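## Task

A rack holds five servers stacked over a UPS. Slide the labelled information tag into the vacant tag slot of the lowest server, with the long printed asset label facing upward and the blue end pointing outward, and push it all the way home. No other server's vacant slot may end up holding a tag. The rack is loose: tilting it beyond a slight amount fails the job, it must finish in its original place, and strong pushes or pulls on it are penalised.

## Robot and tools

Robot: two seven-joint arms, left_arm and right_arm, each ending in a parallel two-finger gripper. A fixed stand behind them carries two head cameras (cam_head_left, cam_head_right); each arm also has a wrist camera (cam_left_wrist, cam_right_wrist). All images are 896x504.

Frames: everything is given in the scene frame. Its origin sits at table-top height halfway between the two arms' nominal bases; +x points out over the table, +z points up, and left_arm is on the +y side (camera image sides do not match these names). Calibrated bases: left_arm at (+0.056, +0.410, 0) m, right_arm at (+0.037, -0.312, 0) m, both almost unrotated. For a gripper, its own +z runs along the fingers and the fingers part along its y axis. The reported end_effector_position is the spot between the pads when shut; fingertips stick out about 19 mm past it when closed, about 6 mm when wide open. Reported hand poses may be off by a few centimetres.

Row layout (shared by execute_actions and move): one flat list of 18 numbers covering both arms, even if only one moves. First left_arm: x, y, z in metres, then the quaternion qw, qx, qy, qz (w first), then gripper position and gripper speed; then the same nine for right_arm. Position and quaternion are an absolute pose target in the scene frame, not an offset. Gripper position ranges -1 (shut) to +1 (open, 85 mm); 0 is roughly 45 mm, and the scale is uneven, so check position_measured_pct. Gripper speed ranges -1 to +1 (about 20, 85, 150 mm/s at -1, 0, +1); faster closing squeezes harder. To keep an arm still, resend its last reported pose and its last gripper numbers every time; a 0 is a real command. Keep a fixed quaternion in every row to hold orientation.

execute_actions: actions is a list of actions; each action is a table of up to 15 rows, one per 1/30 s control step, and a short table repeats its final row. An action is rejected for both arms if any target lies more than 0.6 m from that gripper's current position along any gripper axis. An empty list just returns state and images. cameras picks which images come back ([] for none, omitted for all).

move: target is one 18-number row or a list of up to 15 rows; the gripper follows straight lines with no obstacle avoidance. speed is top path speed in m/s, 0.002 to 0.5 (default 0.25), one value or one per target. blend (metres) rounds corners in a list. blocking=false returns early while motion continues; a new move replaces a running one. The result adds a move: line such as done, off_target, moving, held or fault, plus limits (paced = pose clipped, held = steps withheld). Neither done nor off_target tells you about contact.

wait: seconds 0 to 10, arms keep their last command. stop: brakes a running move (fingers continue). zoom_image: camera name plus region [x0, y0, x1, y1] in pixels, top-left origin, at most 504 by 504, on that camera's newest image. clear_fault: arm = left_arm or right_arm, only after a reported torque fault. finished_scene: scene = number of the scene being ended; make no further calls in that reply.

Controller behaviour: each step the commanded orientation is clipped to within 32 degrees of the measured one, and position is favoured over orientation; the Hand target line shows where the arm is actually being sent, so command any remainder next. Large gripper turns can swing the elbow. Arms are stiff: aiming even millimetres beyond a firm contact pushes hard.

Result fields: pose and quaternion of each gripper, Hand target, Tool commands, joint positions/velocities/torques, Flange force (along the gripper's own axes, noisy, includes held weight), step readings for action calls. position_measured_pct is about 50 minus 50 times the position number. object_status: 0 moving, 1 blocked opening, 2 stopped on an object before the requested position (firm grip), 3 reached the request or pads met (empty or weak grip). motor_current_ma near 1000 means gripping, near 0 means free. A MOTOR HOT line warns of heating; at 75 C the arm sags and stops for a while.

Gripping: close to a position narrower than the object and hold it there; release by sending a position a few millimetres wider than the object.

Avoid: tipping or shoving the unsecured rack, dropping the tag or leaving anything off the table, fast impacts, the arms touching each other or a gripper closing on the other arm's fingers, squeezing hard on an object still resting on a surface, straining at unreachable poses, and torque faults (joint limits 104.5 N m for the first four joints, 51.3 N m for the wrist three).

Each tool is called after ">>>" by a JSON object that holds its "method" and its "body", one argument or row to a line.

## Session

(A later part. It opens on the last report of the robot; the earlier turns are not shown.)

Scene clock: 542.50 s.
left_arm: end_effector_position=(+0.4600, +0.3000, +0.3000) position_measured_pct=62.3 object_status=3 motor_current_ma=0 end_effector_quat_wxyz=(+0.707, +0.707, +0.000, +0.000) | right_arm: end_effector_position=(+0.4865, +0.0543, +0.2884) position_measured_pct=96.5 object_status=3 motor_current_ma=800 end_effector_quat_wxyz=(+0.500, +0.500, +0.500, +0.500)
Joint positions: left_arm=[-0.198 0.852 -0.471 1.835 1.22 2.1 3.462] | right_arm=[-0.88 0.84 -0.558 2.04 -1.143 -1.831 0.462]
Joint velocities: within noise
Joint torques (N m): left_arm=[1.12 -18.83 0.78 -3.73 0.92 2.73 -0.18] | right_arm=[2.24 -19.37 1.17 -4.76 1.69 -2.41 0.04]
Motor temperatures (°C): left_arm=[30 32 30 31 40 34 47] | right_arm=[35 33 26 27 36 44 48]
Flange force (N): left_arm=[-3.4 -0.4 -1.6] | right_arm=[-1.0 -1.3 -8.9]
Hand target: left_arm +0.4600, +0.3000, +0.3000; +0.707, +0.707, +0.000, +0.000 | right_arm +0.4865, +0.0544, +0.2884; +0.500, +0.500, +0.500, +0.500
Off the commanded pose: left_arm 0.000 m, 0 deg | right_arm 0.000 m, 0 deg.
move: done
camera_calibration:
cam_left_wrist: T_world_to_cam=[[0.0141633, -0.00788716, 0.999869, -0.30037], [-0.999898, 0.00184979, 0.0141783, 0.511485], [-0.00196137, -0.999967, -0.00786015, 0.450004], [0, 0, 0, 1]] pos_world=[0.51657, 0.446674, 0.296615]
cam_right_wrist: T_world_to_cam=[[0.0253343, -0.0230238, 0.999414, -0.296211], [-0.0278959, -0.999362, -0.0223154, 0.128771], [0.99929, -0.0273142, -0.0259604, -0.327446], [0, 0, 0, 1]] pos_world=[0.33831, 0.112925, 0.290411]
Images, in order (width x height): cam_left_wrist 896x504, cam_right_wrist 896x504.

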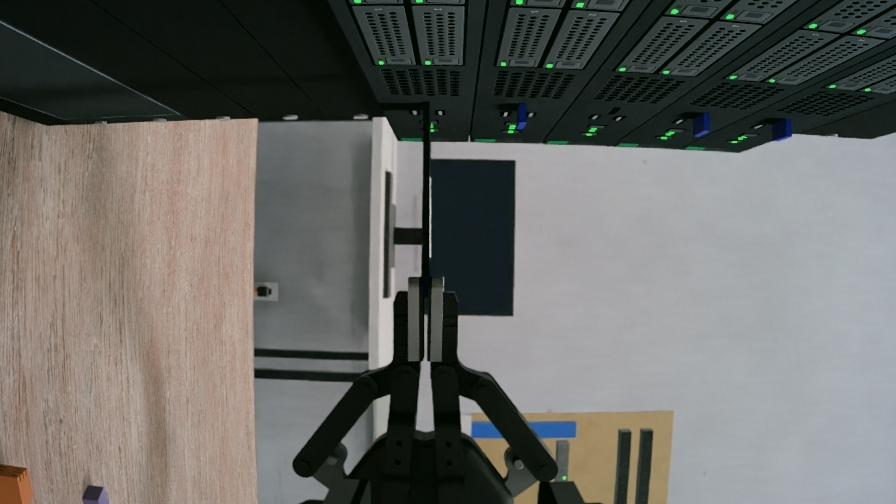

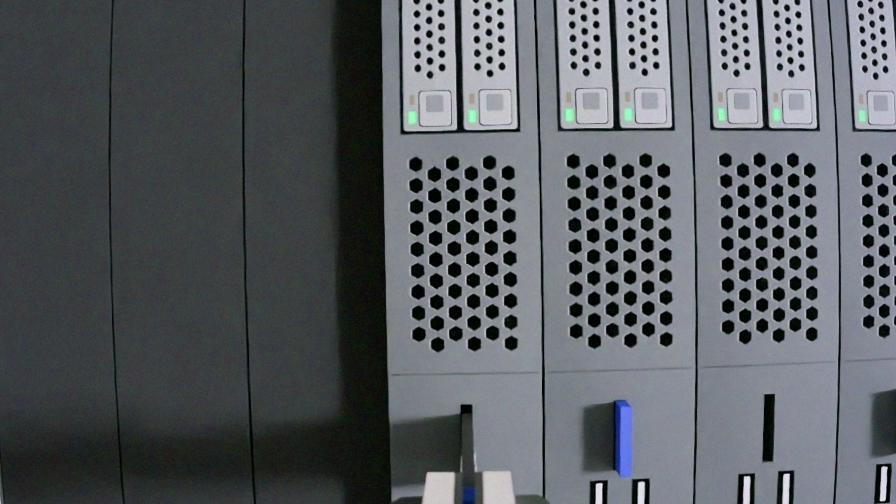

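>>> {"method": "move", "body": {
  "target": [
    [0.46,0.30,0.30,0.7071,0.7071,0,0,-0.25,-1,0.478,0.0544,0.2884,0.5,0.5,0.5,0.5,-0.94,-1]
  ],
  "speed": 0.03,
  "cameras": ["cam_left_wrist","cam_right_wrist"]
}}

>>> {"method": "zoom_image", "body": {
  "camera": "cam_right_wrist",
  "region": [410, 360, 550, 504]
}}

>>> {"method": "zoom_image", "body": {
  "camera": "cam_left_wrist",
  "region": [370, 60, 490, 180]
}}

Scene clock: 574.77 s.
left_arm: end_effector_position=(+0.4600, +0.3000, +0.3000) position_measured_pct=62.3 object_status=3 motor_current_ma=0 end_effector_quat_wxyz=(+0.707, +0.707, +0.000, +0.000) | right_arm: end_effector_position=(+0.4780, +0.0544, +0.2884) position_measured_pct=96.5 object_status=3 motor_current_ma=800 end_effector_quat_wxyz=(+0.500, +0.500, +0.500, +0.500)
Joint positions: left_arm=[-0.198 0.852 -0.471 1.835 1.22 2.1 3.462] | right_arm=[-0.895 0.84 -0.567 2.049 -1.162 -1.848 0.452]
Joint velocities: within noise
Joint torques (N m): left_arm=[1.08 -18.82 0.74 -3.75 0.91 2.71 -0.16] | right_arm=[-0.43 -19.11 -0.63 -3.74 1.47 -2.48 0.02]
Motor temperatures (°C): left_arm=[30 32 30 31 40 34 47] | right_arm=[34 33 26 27 36 44 48]
Flange force (N): left_arm=[-3.4 -0.5 -1.5] | right_arm=[-1.1 -1.0 -1.0]
Hand target: left_arm +0.4600, +0.3000, +0.3000; +0.707, +0.707, +0.000, +0.000 | right_arm +0.4780, +0.0544, +0.2884; +0.500, +0.500, +0.500, +0.500
Off the commanded pose: left_arm 0.000 m, 0 deg | right_arm 0.000 m, 0 deg.
move: done
camera_calibration:
cam_left_wrist: T_world_to_cam=[[0.0141633, -0.00788716, 0.999869, -0.30037], [-0.999898, 0.00184979, 0.0141783, 0.511485], [-0.00196137, -0.999967, -0.00786015, 0.450004], [0, 0, 0, 1]] pos_world=[0.51657, 0.446674, 0.296615]
cam_right_wrist: T_world_to_cam=[[0.025339, -0.0230188, 0.999414, -0.295996], [-0.027696, -0.999367, -0.0223155, 0.128466], [0.999295, -0.0271143, -0.0259605, -0.318876], [0, 0, 0, 1]] pos_world=[0.329709, 0.112925, 0.290411]
Images, in order (width x height): cam_left_wrist 896x504, cam_right_wrist 896x504.

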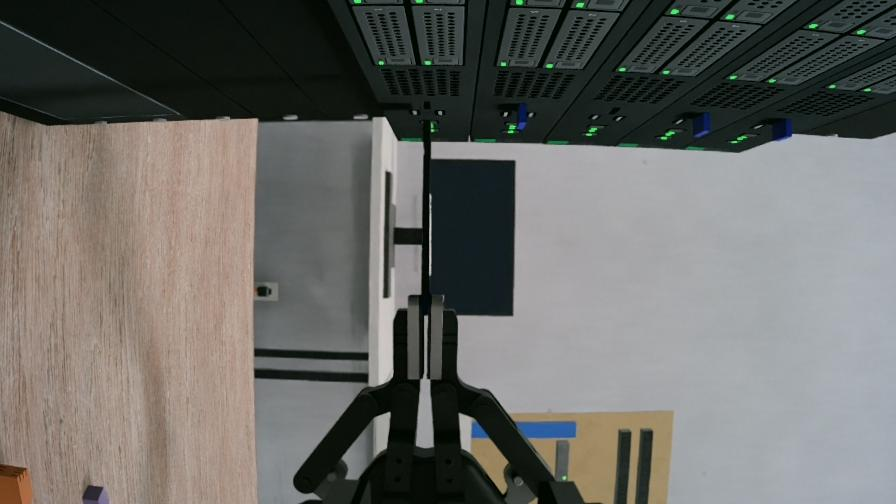

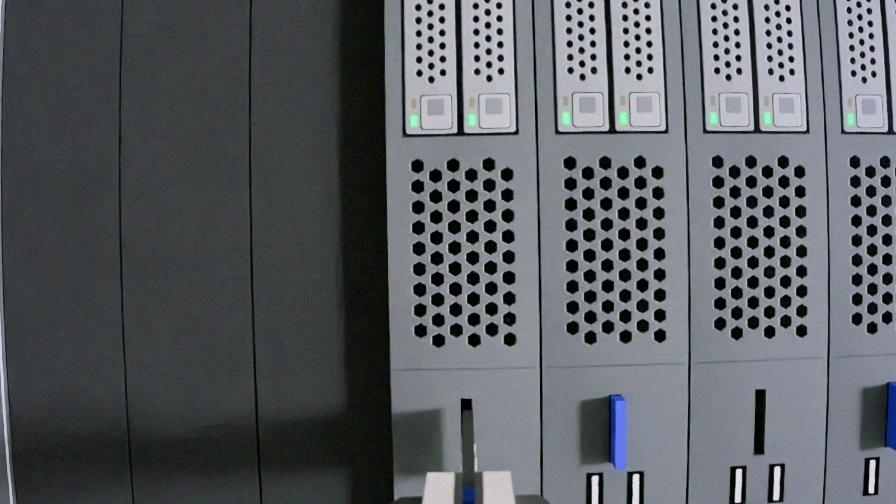

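Scaled by 3.500 from the camera's 896x504 image, which has a finer 1280x720 frame.

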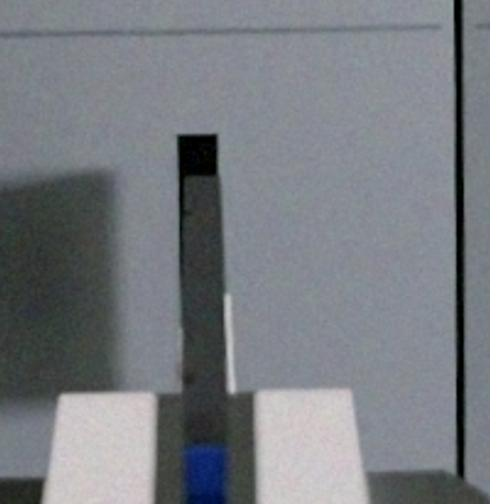

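Scaled by 4.200 from the camera's 896x504 image, which has a finer 1280x720 frame.

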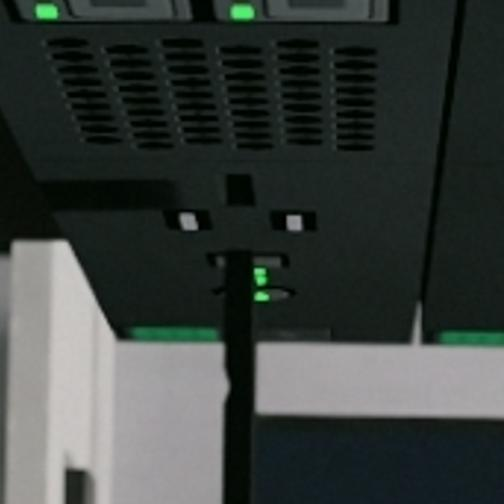

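>>> {"method": "move", "body": {
  "target": [
    [0.46,0.30,0.30,0.7071,0.7071,0,0,-0.25,-1,0.478,0.0536,0.2884,0.49474,0.49474,0.50521,0.50521,-0.94,-1],
    [0.46,0.30,0.30,0.7071,0.7071,0,0,-0.25,-1,0.4845,0.0537,0.2884,0.49474,0.49474,0.50521,0.50521,-0.94,-1]
  ],
  "speed": 0.03,
  "cameras": ["cam_left_wrist","cam_right_wrist"]
}}

>>> {"method": "zoom_image", "body": {
  "camera": "cam_right_wrist",
  "region": [410, 360, 550, 504]
}}

>>> {"method": "zoom_image", "body": {
  "camera": "cam_left_wrist",
  "region": [370, 60, 490, 180]
}}

Scene clock: 611.20 s.
left_arm: end_effector_position=(+0.4600, +0.3000, +0.3000) position_measured_pct=62.3 object_status=3 motor_current_ma=0 end_effector_quat_wxyz=(+0.707, +0.707, +0.000, +0.000) | right_arm: end_effector_position=(+0.4845, +0.0537, +0.2884) position_measured_pct=96.5 object_status=3 motor_current_ma=800 end_effector_quat_wxyz=(+0.495, +0.495, +0.505, +0.505)
Joint positions: left_arm=[-0.198 0.852 -0.471 1.835 1.22 2.1 3.462] | right_arm=[-0.876 0.834 -0.559 2.065 -1.128 -1.828 0.449]
Joint velocities: within noise
Joint torques (N m): left_arm=[1.06 -18.8 0.77 -3.71 0.91 2.73 -0.16] | right_arm=[-0.4 -19.03 -0.64 -3.8 1.49 -2.49 0.02]
Motor temperatures (°C): left_arm=[30 32 30 31 40 34 47] | right_arm=[34 33 26 27 36 44 48]
Flange force (N): left_arm=[-3.3 -0.4 -1.5] | right_arm=[-1.1 -0.9 -1.1]
Hand target: left_arm +0.4600, +0.3000, +0.3000; +0.707, +0.707, +0.000, +0.000 | right_arm +0.4845, +0.0537, +0.2884; +0.495, +0.495, +0.505, +0.505
Off the commanded pose: left_arm 0.000 m, 0 deg | right_arm 0.000 m, 0 deg.
move: done
camera_calibration:
cam_left_wrist: T_world_to_cam=[[0.0141633, -0.00788716, 0.999869, -0.30037], [-0.999898, 0.00184979, 0.0141783, 0.511485], [-0.00196137, -0.999967, -0.00786015, 0.450004], [0, 0, 0, 1]] pos_world=[0.51657, 0.446674, 0.296615]
cam_right_wrist: T_world_to_cam=[[0.0258138, -0.0225832, 0.999412, -0.296525], [-0.00679916, -0.999726, -0.0224147, 0.117876], [0.999644, -0.00621655, -0.0259603, -0.326709], [0, 0, 0, 1]] pos_world=[0.335048, 0.109116, 0.290511]
Images, in order (width x height): cam_left_wrist 896x504, cam_right_wrist 896x504.

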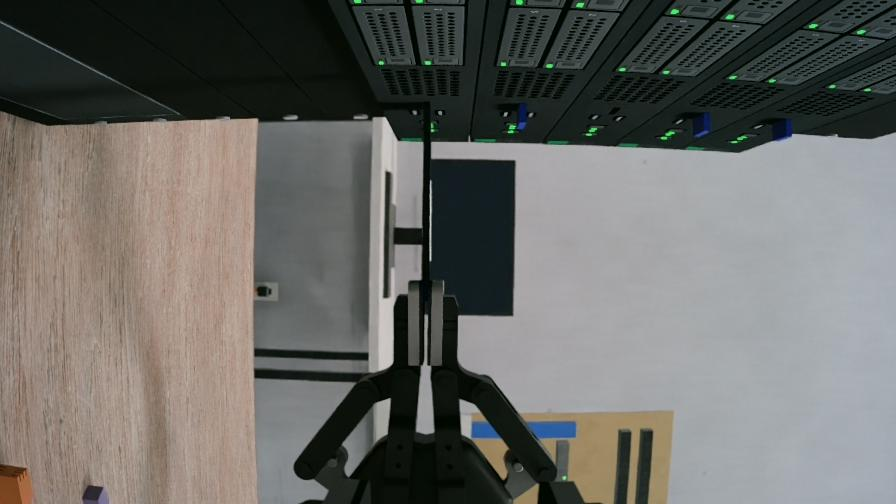

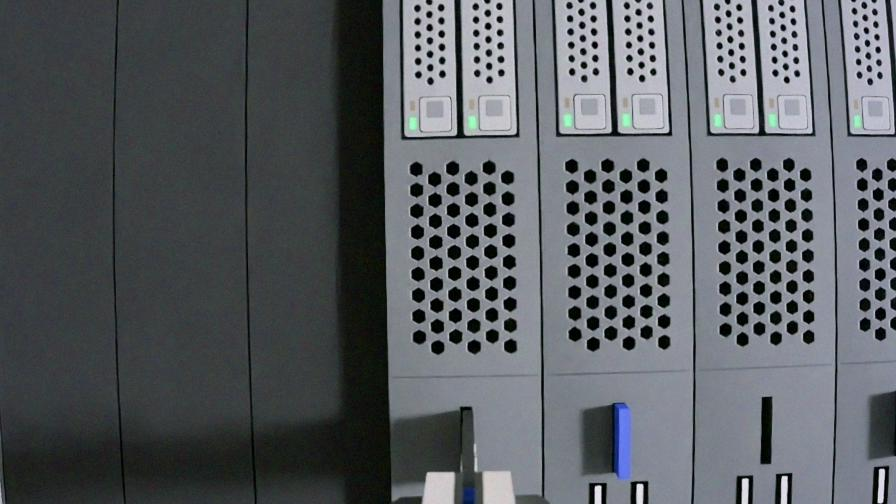

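Scaled by 3.500 from the camera's 896x504 image, which has a finer 1280x720 frame.

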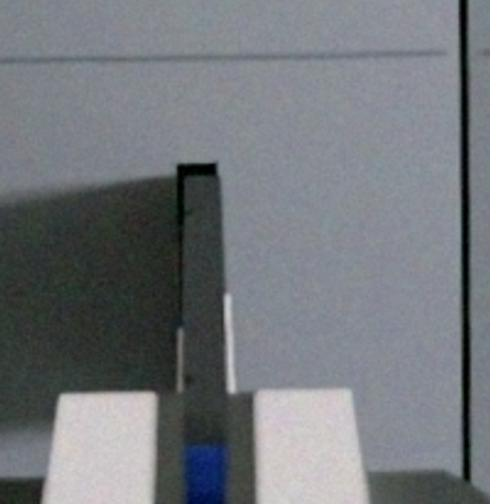

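Scaled by 4.200 from the camera's 896x504 image, which has a finer 1280x720 frame.

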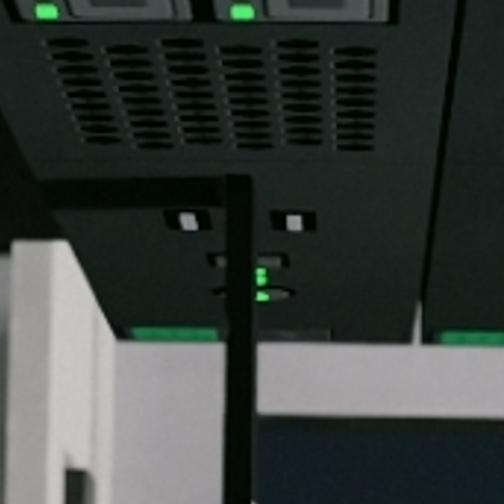

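>>> {"method": "move", "body": {
  "target": [
    [0.46,0.30,0.30,0.7071,0.7071,0,0,-0.25,-1,0.4845,0.0543,0.2883,0.49474,0.49474,0.50521,0.50521,-0.94,-1],
    [0.46,0.30,0.30,0.7071,0.7071,0,0,-0.25,-1,0.4865,0.0543,0.2883,0.49474,0.49474,0.50521,0.50521,-0.94,-1]
  ],
  "speed": 0.01,
  "cameras": ["cam_left_wrist","cam_right_wrist"]
}}

>>> {"method": "zoom_image", "body": {
  "camera": "cam_right_wrist",
  "region": [410, 360, 550, 504]
}}

>>> {"method": "zoom_image", "body": {
  "camera": "cam_left_wrist",
  "region": [370, 60, 490, 180]
}}

Scene clock: 627.90 s.
left_arm: end_effector_position=(+0.4600, +0.3000, +0.3000) position_measured_pct=62.3 object_status=3 motor_current_ma=0 end_effector_quat_wxyz=(+0.707, +0.707, +0.000, +0.000) | right_arm: end_effector_position=(+0.4865, +0.0543, +0.2883) position_measured_pct=96.5 object_status=3 motor_current_ma=800 end_effector_quat_wxyz=(+0.495, +0.495, +0.505, +0.505)
Joint positions: left_arm=[-0.198 0.852 -0.471 1.835 1.22 2.1 3.462] | right_arm=[-0.874 0.835 -0.557 2.06 -1.124 -1.824 0.452]
Joint velocities: within noise
Joint torques (N m): left_arm=[1.13 -18.79 0.74 -3.73 0.9 2.71 -0.17] | right_arm=[3.66 -19.16 2.09 -5.13 1.39 -2.51 -0.01]
Motor temperatures (°C): left_arm=[30 32 30 31 40 34 47] | right_arm=[34 33 26 27 36 44 48]
Flange force (N): left_arm=[-3.4 -0.4 -1.6] | right_arm=[-0.3 -1.2 -12.0]
Hand target: left_arm +0.4600, +0.3000, +0.3000; +0.707, +0.707, +0.000, +0.000 | right_arm +0.4865, +0.0543, +0.2883; +0.495, +0.495, +0.505, +0.505
Off the commanded pose: left_arm 0.000 m, 0 deg | right_arm 0.000 m, 0 deg.
move: done
camera_calibration:
cam_left_wrist: T_world_to_cam=[[0.0141633, -0.00788716, 0.999869, -0.30037], [-0.999898, 0.00184979, 0.0141783, 0.511485], [-0.00196137, -0.999967, -0.00786015, 0.450004], [0, 0, 0, 1]] pos_world=[0.51657, 0.446674, 0.296615]
cam_right_wrist: T_world_to_cam=[[0.025918, -0.0224803, 0.999411, -0.296404], [-0.006599, -0.999729, -0.0223163, 0.118488], [0.999642, -0.00601672, -0.0260593, -0.328601], [0, 0, 0, 1]] pos_world=[0.336948, 0.109816, 0.290311]
Images, in order (width x height): cam_left_wrist 896x504, cam_right_wrist 896x504.

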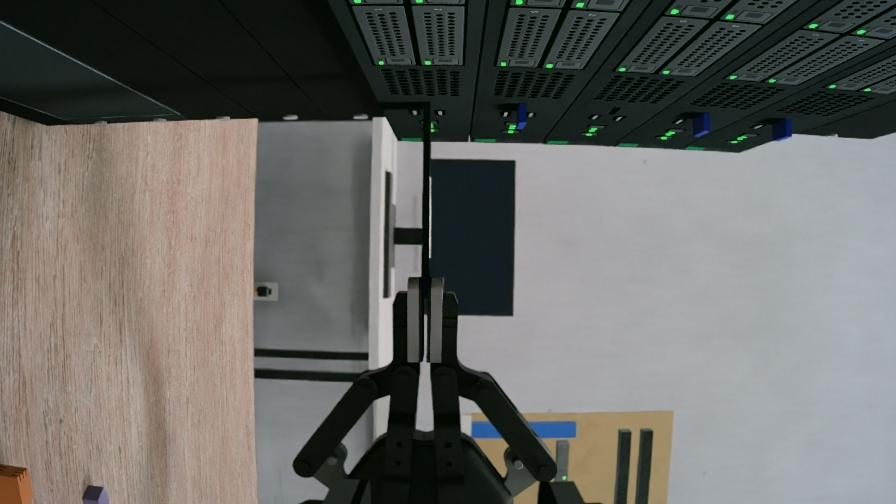

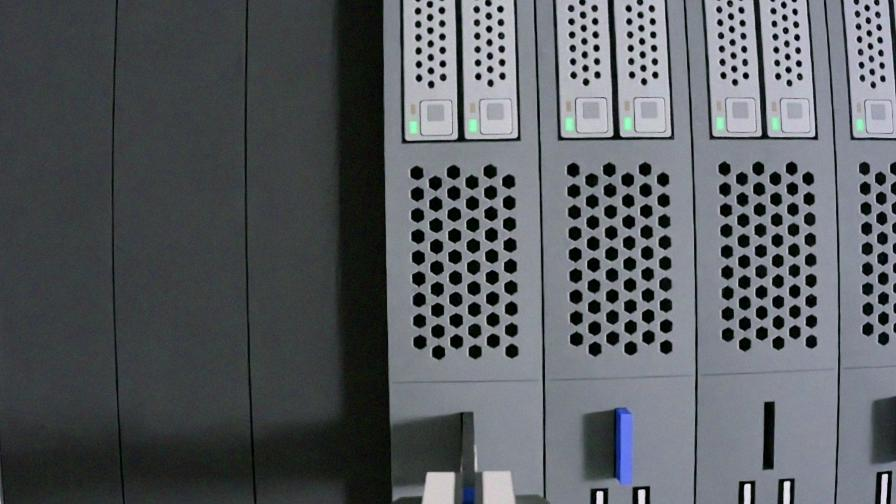

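Scaled by 3.500 from the camera's 896x504 image, which has a finer 1280x720 frame.

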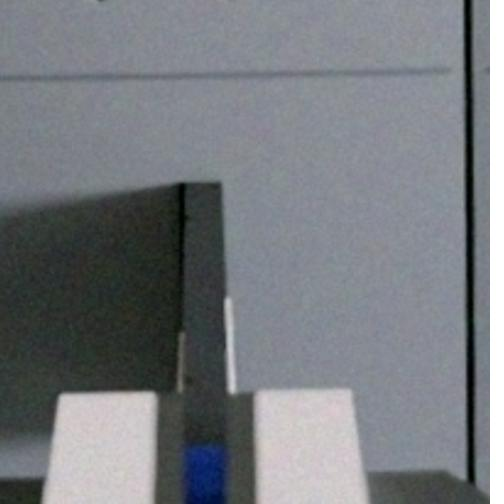

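Scaled by 4.200 from the camera's 896x504 image, which has a finer 1280x720 frame.

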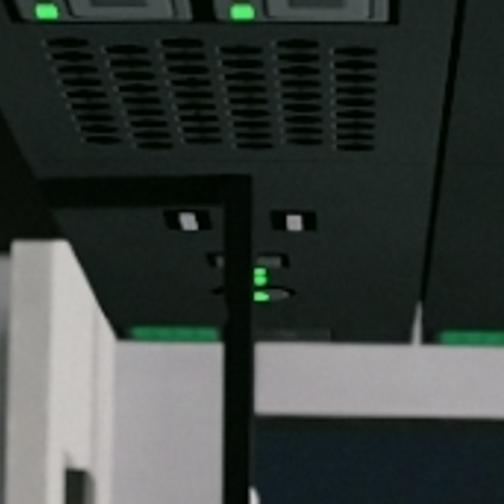

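>>> {"method": "move", "body": {
  "target": [
    [0.46,0.30,0.30,0.7071,0.7071,0,0,-0.25,-1,0.485,0.0541,0.2880,0.49474,0.49474,0.50521,0.50521,-0.94,-1],
    [0.46,0.30,0.30,0.7071,0.7071,0,0,-0.25,-1,0.4868,0.0541,0.2880,0.49474,0.49474,0.50521,0.50521,-0.94,-1]
  ],
  "speed": 0.01,
  "cameras": ["cam_left_wrist","cam_right_wrist"]
}}

>>> {"method": "zoom_image", "body": {
  "camera": "cam_right_wrist",
  "region": [430, 380, 510, 462]
}}

>>> {"method": "zoom_image", "body": {
  "camera": "cam_left_wrist",
  "region": [390, 80, 460, 150]
}}

Scene clock: 641.83 s.
left_arm: end_effector_position=(+0.4600, +0.3000, +0.3000) position_measured_pct=62.3 object_status=3 motor_current_ma=0 end_effector_quat_wxyz=(+0.707, +0.707, +0.000, +0.000) | right_arm: end_effector_position=(+0.4868, +0.0541, +0.2880) position_measured_pct=96.5 object_status=3 motor_current_ma=800 end_effector_quat_wxyz=(+0.495, +0.495, +0.505, +0.505)
Joint positions: left_arm=[-0.198 0.852 -0.471 1.835 1.22 2.1 3.462] | right_arm=[-0.873 0.836 -0.557 2.061 -1.123 -1.824 0.451]
Joint velocities: within noise
Joint torques (N m): left_arm=[1.11 -18.8 0.74 -3.74 0.92 2.73 -0.16] | right_arm=[-0.44 -19.22 -0.59 -3.77 1.54 -2.49 0.03]
Motor temperatures (°C): left_arm=[30 32 30 31 40 34 47] | right_arm=[34 33 26 27 36 44 48]
Flange force (N): left_arm=[-3.5 -0.4 -1.5] | right_arm=[-0.9 -1.2 -1.1]
Hand target: left_arm +0.4600, +0.3000, +0.3000; +0.707, +0.707, +0.000, +0.000 | right_arm +0.4868, +0.0541, +0.2880; +0.495, +0.495, +0.505, +0.505
Off the commanded pose: left_arm 0.000 m, 0 deg | right_arm 0.000 m, 0 deg.
move: done
camera_calibration:
cam_left_wrist: T_world_to_cam=[[0.0141633, -0.00788716, 0.999869, -0.30037], [-0.999898, 0.00184979, 0.0141783, 0.511485], [-0.00196137, -0.999967, -0.00786015, 0.450004], [0, 0, 0, 1]] pos_world=[0.51657, 0.446674, 0.296615]
cam_right_wrist: T_world_to_cam=[[0.0259135, -0.022483, 0.999411, -0.29612], [-0.00679894, -0.999728, -0.0223138, 0.118251], [0.999641, -0.00621671, -0.0260593, -0.328989], [0, 0, 0, 1]] pos_world=[0.337348, 0.109516, 0.290011]
Images, in order (width x height): cam_left_wrist 896x504, cam_right_wrist 896x504.

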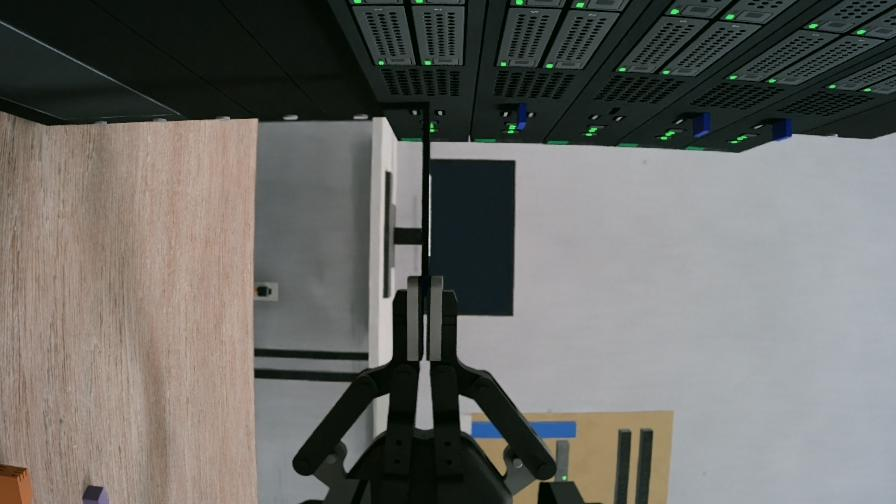

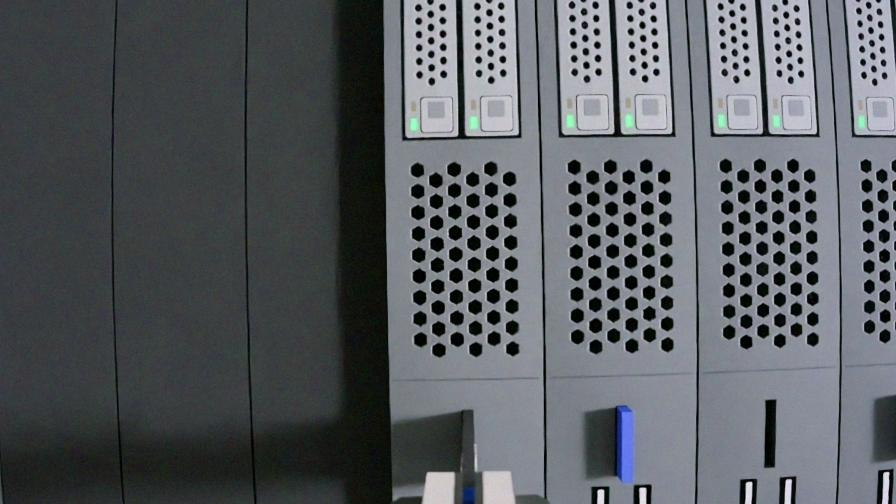

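Scaled by 6.146 from the camera's 896x504 image, which has a finer 1280x720 frame.

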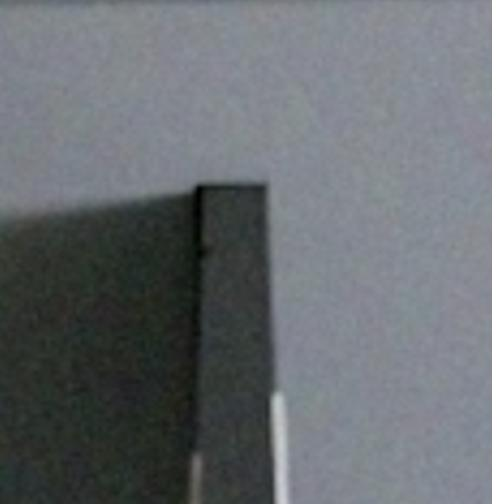

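Scaled by 7.200 from the camera's 896x504 image, which has a finer 1280x720 frame.

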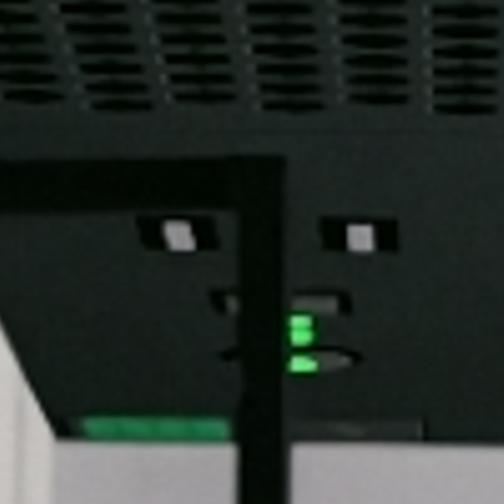

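>>> {"method": "move", "body": {
  "target": [
    [0.46,0.30,0.30,0.7071,0.7071,0,0,-0.25,-1,0.4885,0.0541,0.2880,0.49474,0.49474,0.50521,0.50521,-0.94,-1]
  ],
  "speed": 0.01,
  "cameras": []
}}

Scene clock: 648.33 s.
left_arm: end_effector_position=(+0.4600, +0.3000, +0.3000) position_measured_pct=62.3 object_status=3 motor_current_ma=0 end_effector_quat_wxyz=(+0.707, +0.707, +0.000, +0.000) | right_arm: end_effector_position=(+0.4885, +0.0541, +0.2880) position_measured_pct=96.5 object_status=3 motor_current_ma=800 end_effector_quat_wxyz=(+0.495, +0.495, +0.505, +0.505)
Joint positions: left_arm=[-0.198 0.852 -0.471 1.835 1.22 2.1 3.462] | right_arm=[-0.87 0.836 -0.555 2.059 -1.119 -1.821 0.453]
Joint velocities: within noise
Joint torques (N m): left_arm=[1.11 -18.79 0.78 -3.69 0.9 2.71 -0.15] | right_arm=[-0.41 -19.29 -0.51 -3.82 1.53 -2.56 0.03]
Motor temperatures (°C): left_arm=[30 32 30 31 40 34 47] | right_arm=[34 33 26 27 36 44 48]
Flange force (N): left_arm=[-3.3 -0.4 -1.6] | right_arm=[-0.9 -1.2 -1.2]
Hand target: left_arm +0.4600, +0.3000, +0.3000; +0.707, +0.707, +0.000, +0.000 | right_arm +0.4885, +0.0541, +0.2880; +0.495, +0.495, +0.505, +0.505
Off the commanded pose: left_arm 0.000 m, 0 deg | right_arm 0.000 m, 0 deg.
move: done
No camera images: "cameras" was empty.

Entering. Continue.

>>> {"method": "move", "body": {
  "target": [
    [0.46,0.30,0.30,0.7071,0.7071,0,0,-0.25,-1,0.4925,0.0541,0.2880,0.49474,0.49474,0.50521,0.50521,-0.94,-1]
  ],
  "speed": 0.01,
  "cameras": ["cam_left_wrist","cam_right_wrist"]
}}

>>> {"method": "zoom_image", "body": {
  "camera": "cam_right_wrist",
  "region": [410, 360, 550, 504]
}}

Scene clock: 654.90 s.
left_arm: end_effector_position=(+0.4600, +0.3000, +0.3000) position_measured_pct=62.3 object_status=3 motor_current_ma=0 end_effector_quat_wxyz=(+0.707, +0.707, +0.000, +0.000) | right_arm: end_effector_position=(+0.4925, +0.0541, +0.2880) position_measured_pct=96.5 object_status=3 motor_current_ma=800 end_effector_quat_wxyz=(+0.495, +0.495, +0.505, +0.505)
Joint positions: left_arm=[-0.198 0.852 -0.471 1.835 1.22 2.1 3.462] | right_arm=[-0.864 0.836 -0.551 2.054 -1.11 -1.812 0.457]
Joint velocities: within noise
Joint torques (N m): left_arm=[1.08 -18.82 0.77 -3.7 0.9 2.66 -0.16] | right_arm=[-0.4 -19.41 -0.51 -3.86 1.52 -2.55 0.03]
Motor temperatures (°C): left_arm=[30 32 30 31 40 34 47] | right_arm=[34 33 26 27 36 44 48]
Flange force (N): left_arm=[-3.3 -0.4 -1.6] | right_arm=[-0.7 -1.3 -1.1]
Hand target: left_arm +0.4600, +0.3000, +0.3000; +0.707, +0.707, +0.000, +0.000 | right_arm +0.4925, +0.0541, +0.2880; +0.495, +0.495, +0.505, +0.505
Off the commanded pose: left_arm 0.000 m, 0 deg | right_arm 0.000 m, 0 deg.
move: done
camera_calibration:
cam_left_wrist: T_world_to_cam=[[0.0141633, -0.00788716, 0.999869, -0.30037], [-0.999898, 0.00184979, 0.0141783, 0.511485], [-0.00196137, -0.999967, -0.00786015, 0.450004], [0, 0, 0, 1]] pos_world=[0.51657, 0.446674, 0.296615]
cam_right_wrist: T_world_to_cam=[[0.0258158, -0.0224807, 0.999414, -0.296235], [-0.00669671, -0.999729, -0.0223148, 0.118255], [0.999644, -0.00611671, -0.0259593, -0.334728], [0, 0, 0, 1]] pos_world=[0.343048, 0.109516, 0.290011]
Images, in order (width x height): cam_left_wrist 896x504, cam_right_wrist 896x504.

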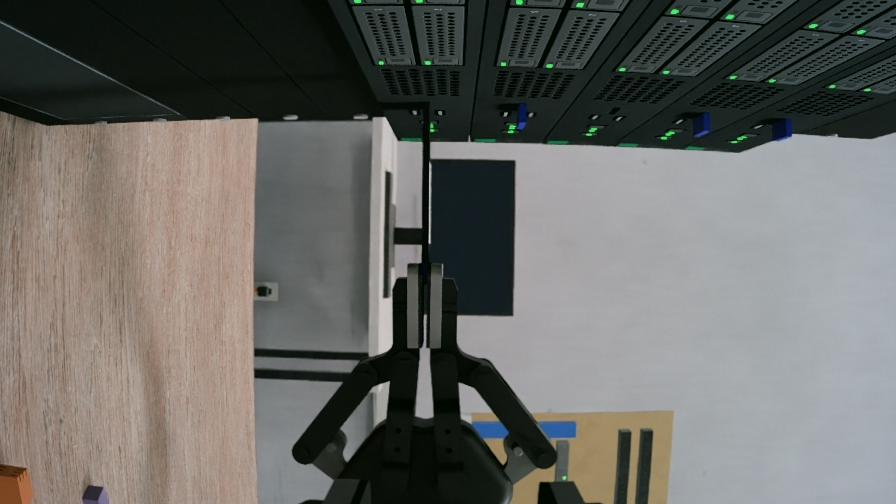

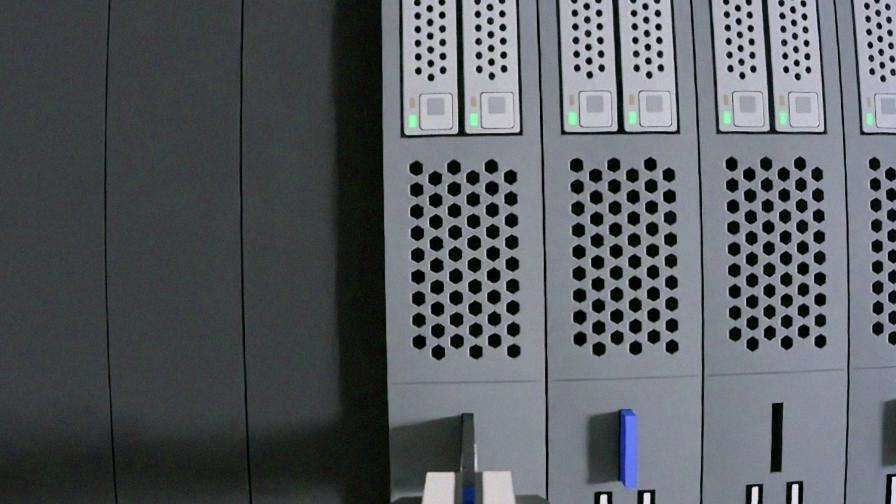

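Scaled by 3.500 from the camera's 896x504 image, which has a finer 1280x720 frame.

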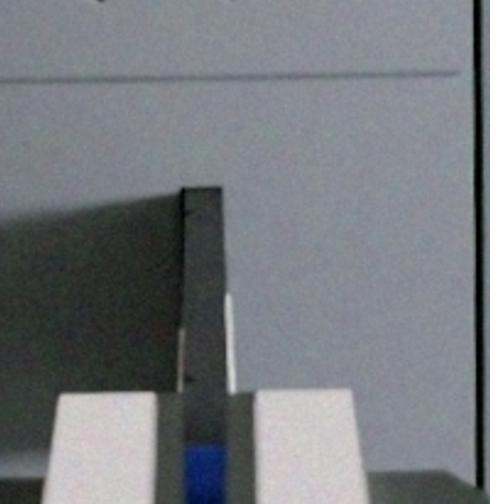

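>>> {"method": "move", "body": {
  "target": [
    [0.46,0.30,0.30,0.7071,0.7071,0,0,-0.25,-1,0.502,0.0541,0.2880,0.49474,0.49474,0.50521,0.50521,-0.94,-1]
  ],
  "speed": 0.015,
  "cameras": []
}}

>>> {"method": "move", "body": {
  "target": [
    [0.46,0.30,0.30,0.7071,0.7071,0,0,-0.25,-1,0.510,0.0541,0.2880,0.49474,0.49474,0.50521,0.50521,-0.94,-1]
  ],
  "speed": 0.015,
  "cameras": ["cam_left_wrist","cam_right_wrist"]
}}

>>> {"method": "zoom_image", "body": {
  "camera": "cam_right_wrist",
  "region": [410, 360, 550, 504]
}}

Scene clock: 667.23 s.
left_arm: end_effector_position=(+0.4600, +0.3000, +0.3000) position_measured_pct=62.3 object_status=3 motor_current_ma=0 end_effector_quat_wxyz=(+0.707, +0.707, +0.000, +0.000) | right_arm: end_effector_position=(+0.5020, +0.0541, +0.2880) position_measured_pct=96.5 object_status=3 motor_current_ma=800 end_effector_quat_wxyz=(+0.495, +0.495, +0.505, +0.505)
Joint positions: left_arm=[-0.198 0.852 -0.471 1.835 1.22 2.1 3.462] | right_arm=[-0.848 0.836 -0.542 2.042 -1.09 -1.793 0.468]
Joint velocities: within noise
Joint torques (N m): left_arm=[1.13 -18.81 0.8 -3.69 0.91 2.73 -0.16] | right_arm=[0.44 -19.69 0.01 -4.37 1.58 -2.65 0.07]
Motor temperatures (°C): left_arm=[30 32 30 31 40 34 47] | right_arm=[34 33 26 27 36 44 48]
Flange force (N): left_arm=[-3.3 -0.4 -1.7] | right_arm=[-0.7 -1.6 -3.3]
Hand target: left_arm +0.4600, +0.3000, +0.3000; +0.707, +0.707, +0.000, +0.000 | right_arm +0.5020, +0.0541, +0.2880; +0.495, +0.495, +0.505, +0.505
Off the commanded pose: left_arm 0.000 m, 0 deg | right_arm 0.000 m, 0 deg.
move: done
No camera images: "cameras" was empty.

Scene clock: 668.00 s.
left_arm: end_effector_position=(+0.4600, +0.3000, +0.3000) position_measured_pct=62.3 object_status=3 motor_current_ma=0 end_effector_quat_wxyz=(+0.707, +0.707, +0.000, +0.000) | right_arm: end_effector_position=(+0.5100, +0.0541, +0.2880) position_measured_pct=96.5 object_status=3 motor_current_ma=800 end_effector_quat_wxyz=(+0.495, +0.495, +0.505, +0.505)
Joint positions: left_arm=[-0.198 0.852 -0.471 1.835 1.22 2.1 3.462] | right_arm=[-0.835 0.837 -0.534 2.031 -1.073 -1.777 0.476]
Joint velocities: within noise
Joint torques (N m): left_arm=[1.09 -18.77 0.77 -3.74 0.9 2.72 -0.14] | right_arm=[0.46 -20.05 0.14 -4.67 1.7 -2.67 0.06]
Motor temperatures (°C): left_arm=[30 32 30 31 40 34 47] | right_arm=[34 33 26 27 36 44 48]
Flange force (N): left_arm=[-3.5 -0.4 -1.5] | right_arm=[-0.9 -2.0 -3.7]
Hand target: left_arm +0.4600, +0.3000, +0.3000; +0.707, +0.707, +0.000, +0.000 | right_arm +0.5100, +0.0541, +0.2880; +0.495, +0.495, +0.505, +0.505
Off the commanded pose: left_arm 0.000 m, 0 deg | right_arm 0.000 m, 0 deg.
move: done
camera_calibration:
cam_left_wrist: T_world_to_cam=[[0.0141633, -0.00788716, 0.999869, -0.30037], [-0.999898, 0.00184979, 0.0141783, 0.511485], [-0.00196137, -0.999967, -0.00786015, 0.450004], [0, 0, 0, 1]] pos_world=[0.51657, 0.446674, 0.296615]
cam_right_wrist: T_world_to_cam=[[0.0258136, -0.0224833, 0.999414, -0.296685], [-0.00679671, -0.999728, -0.0223148, 0.118408], [0.999644, -0.0062167, -0.0259594, -0.35221], [0, 0, 0, 1]] pos_world=[0.360548, 0.109516, 0.290011]
Images, in order (width x height): cam_left_wrist 896x504, cam_right_wrist 896x504.

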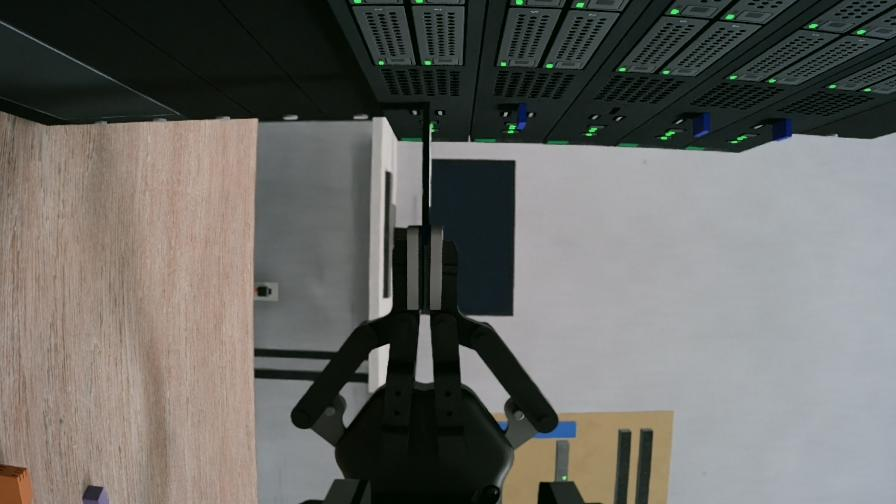

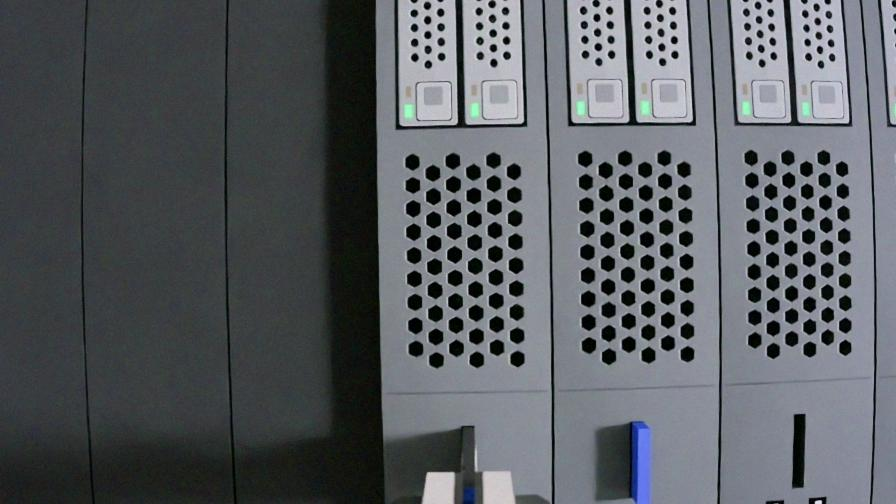

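Scaled by 3.500 from the camera's 896x504 image, which has a finer 1280x720 frame.

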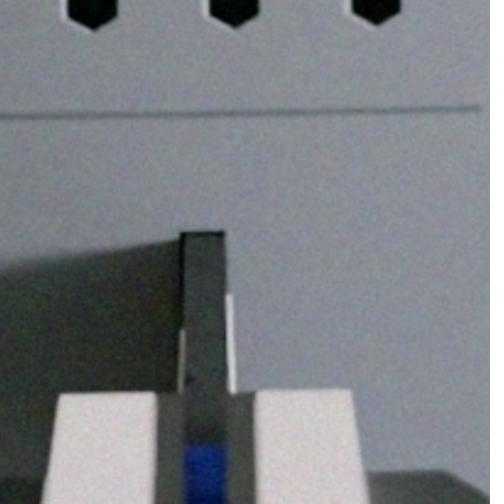

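>>> {"method": "move", "body": {
  "target": [
    [0.46,0.30,0.30,0.7071,0.7071,0,0,-0.25,-1,0.53,0.0542,0.2880,0.49474,0.49474,0.50521,0.50521,-0.94,-1]
  ],
  "speed": 0.02,
  "cameras": []
}}

>>> {"method": "move", "body": {
  "target": [
    [0.46,0.30,0.30,0.7071,0.7071,0,0,-0.25,-1,0.545,0.0542,0.2880,0.49474,0.49474,0.50521,0.50521,-0.94,-1]
  ],
  "speed": 0.02,
  "cameras": ["cam_left_wrist","cam_right_wrist"]
}}

>>> {"method": "zoom_image", "body": {
  "camera": "cam_right_wrist",
  "region": [410, 360, 550, 504]
}}

>>> {"method": "zoom_image", "body": {
  "camera": "cam_left_wrist",
  "region": [370, 60, 550, 240]
}}

Scene clock: 677.87 s.
left_arm: end_effector_position=(+0.4600, +0.3000, +0.3000) position_measured_pct=62.3 object_status=3 motor_current_ma=0 end_effector_quat_wxyz=(+0.707, +0.707, +0.000, +0.000) | right_arm: end_effector_position=(+0.5300, +0.0542, +0.2880) position_measured_pct=96.5 object_status=3 motor_current_ma=800 end_effector_quat_wxyz=(+0.495, +0.495, +0.505, +0.505)
Joint positions: left_arm=[-0.198 0.852 -0.471 1.835 1.22 2.1 3.462] | right_arm=[-0.804 0.84 -0.516 2.002 -1.033 -1.735 0.496]
Joint velocities: within noise
Joint torques (N m): left_arm=[1.07 -18.8 0.79 -3.72 0.92 2.69 -0.15] | right_arm=[4.24 -20.33 2.54 -5.63 1.08 -2.88 0.07]
Motor temperatures (°C): left_arm=[30 32 30 31 40 34 47] | right_arm=[34 33 26 27 36 44 48]
Flange force (N): left_arm=[-3.5 -0.4 -1.6] | right_arm=[2.0 -2.0 -10.7]
Hand target: left_arm +0.4600, +0.3000, +0.3000; +0.707, +0.707, +0.000, +0.000 | right_arm +0.5300, +0.0542, +0.2880; +0.495, +0.495, +0.505, +0.505
Off the commanded pose: left_arm 0.000 m, 0 deg | right_arm 0.000 m, 0 deg.
move: done
No camera images: "cameras" was empty.

Scene clock: 678.83 s.
left_arm: end_effector_position=(+0.4600, +0.3000, +0.3000) position_measured_pct=62.3 object_status=3 motor_current_ma=0 end_effector_quat_wxyz=(+0.707, +0.707, +0.000, +0.000) | right_arm: end_effector_position=(+0.5450, +0.0542, +0.2880) position_measured_pct=96.5 object_status=3 motor_current_ma=800 end_effector_quat_wxyz=(+0.495, +0.495, +0.505, +0.505)
Joint positions: left_arm=[-0.198 0.852 -0.471 1.835 1.22 2.1 3.462] | right_arm=[-0.781 0.843 -0.503 1.979 -1.004 -1.704 0.511]
Joint velocities: within noise
Joint torques (N m): left_arm=[1.1 -18.79 0.76 -3.71 0.94 2.73 -0.17] | right_arm=[5.11 -21.06 3.07 -5.97 0.91 -3.34 0]
Motor temperatures (°C): left_arm=[30 32 30 31 40 34 47] | right_arm=[34 33 26 27 36 44 48]
Flange force (N): left_arm=[-3.4 -0.4 -1.6] | right_arm=[3.7 -2.5 -10.7]
Hand target: left_arm +0.4600, +0.3000, +0.3000; +0.707, +0.707, +0.000, +0.000 | right_arm +0.5450, +0.0542, +0.2880; +0.495, +0.495, +0.505, +0.505
Off the commanded pose: left_arm 0.000 m, 0 deg | right_arm 0.000 m, 0 deg.
move: done
camera_calibration:
cam_left_wrist: T_world_to_cam=[[0.0141633, -0.00788716, 0.999869, -0.30037], [-0.999898, 0.00184979, 0.0141783, 0.511485], [-0.00196137, -0.999967, -0.00786015, 0.450004], [0, 0, 0, 1]] pos_world=[0.51657, 0.446674, 0.296615]
cam_right_wrist: T_world_to_cam=[[0.0258136, -0.0224833, 0.999414, -0.297587], [-0.00679671, -0.999728, -0.0223148, 0.118746], [0.999644, -0.0062167, -0.0259594, -0.387197], [0, 0, 0, 1]] pos_world=[0.395548, 0.109616, 0.290011]
Images, in order (width x height): cam_left_wrist 896x504, cam_right_wrist 896x504.

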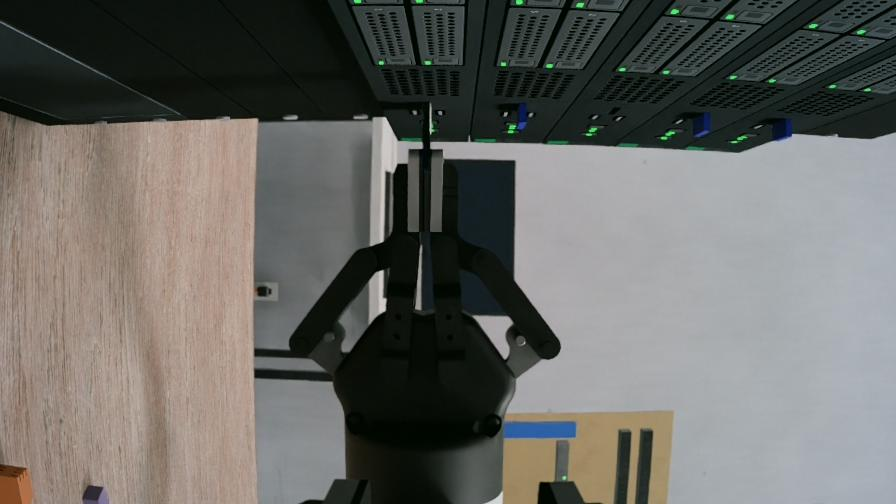

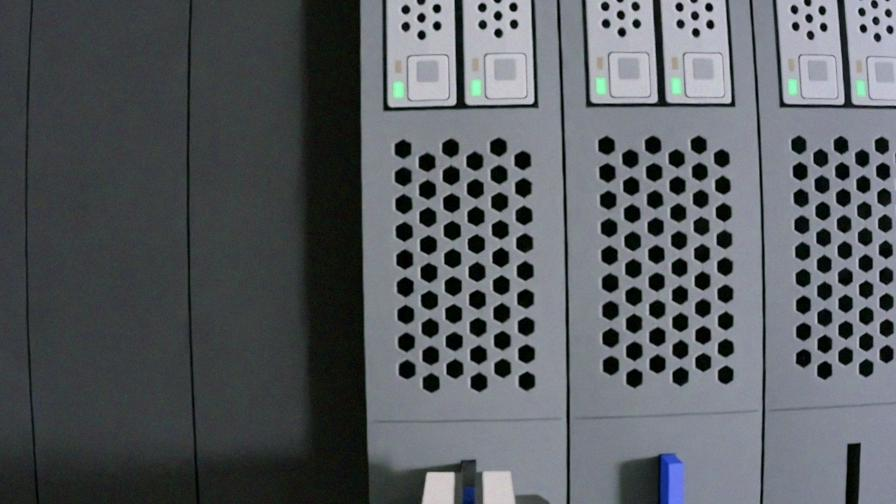

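Scaled by 3.500 from the camera's 896x504 image, which has a finer 1280x720 frame.

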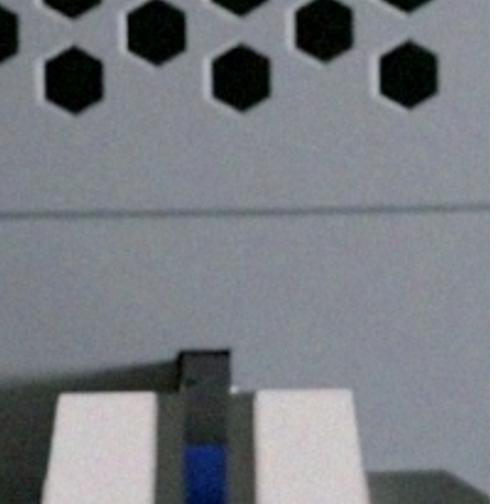

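Scaled by 2.800 from the camera's 896x504 image, which has a finer 1280x720 frame.

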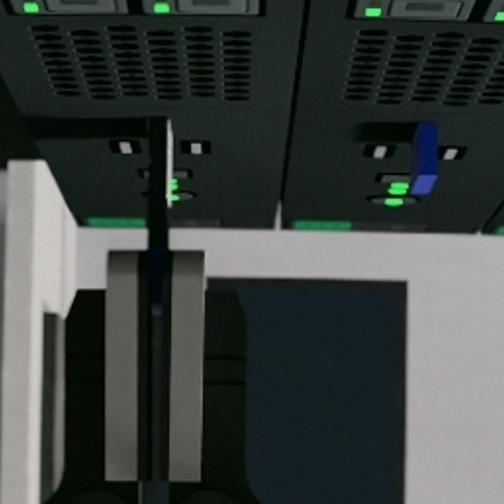

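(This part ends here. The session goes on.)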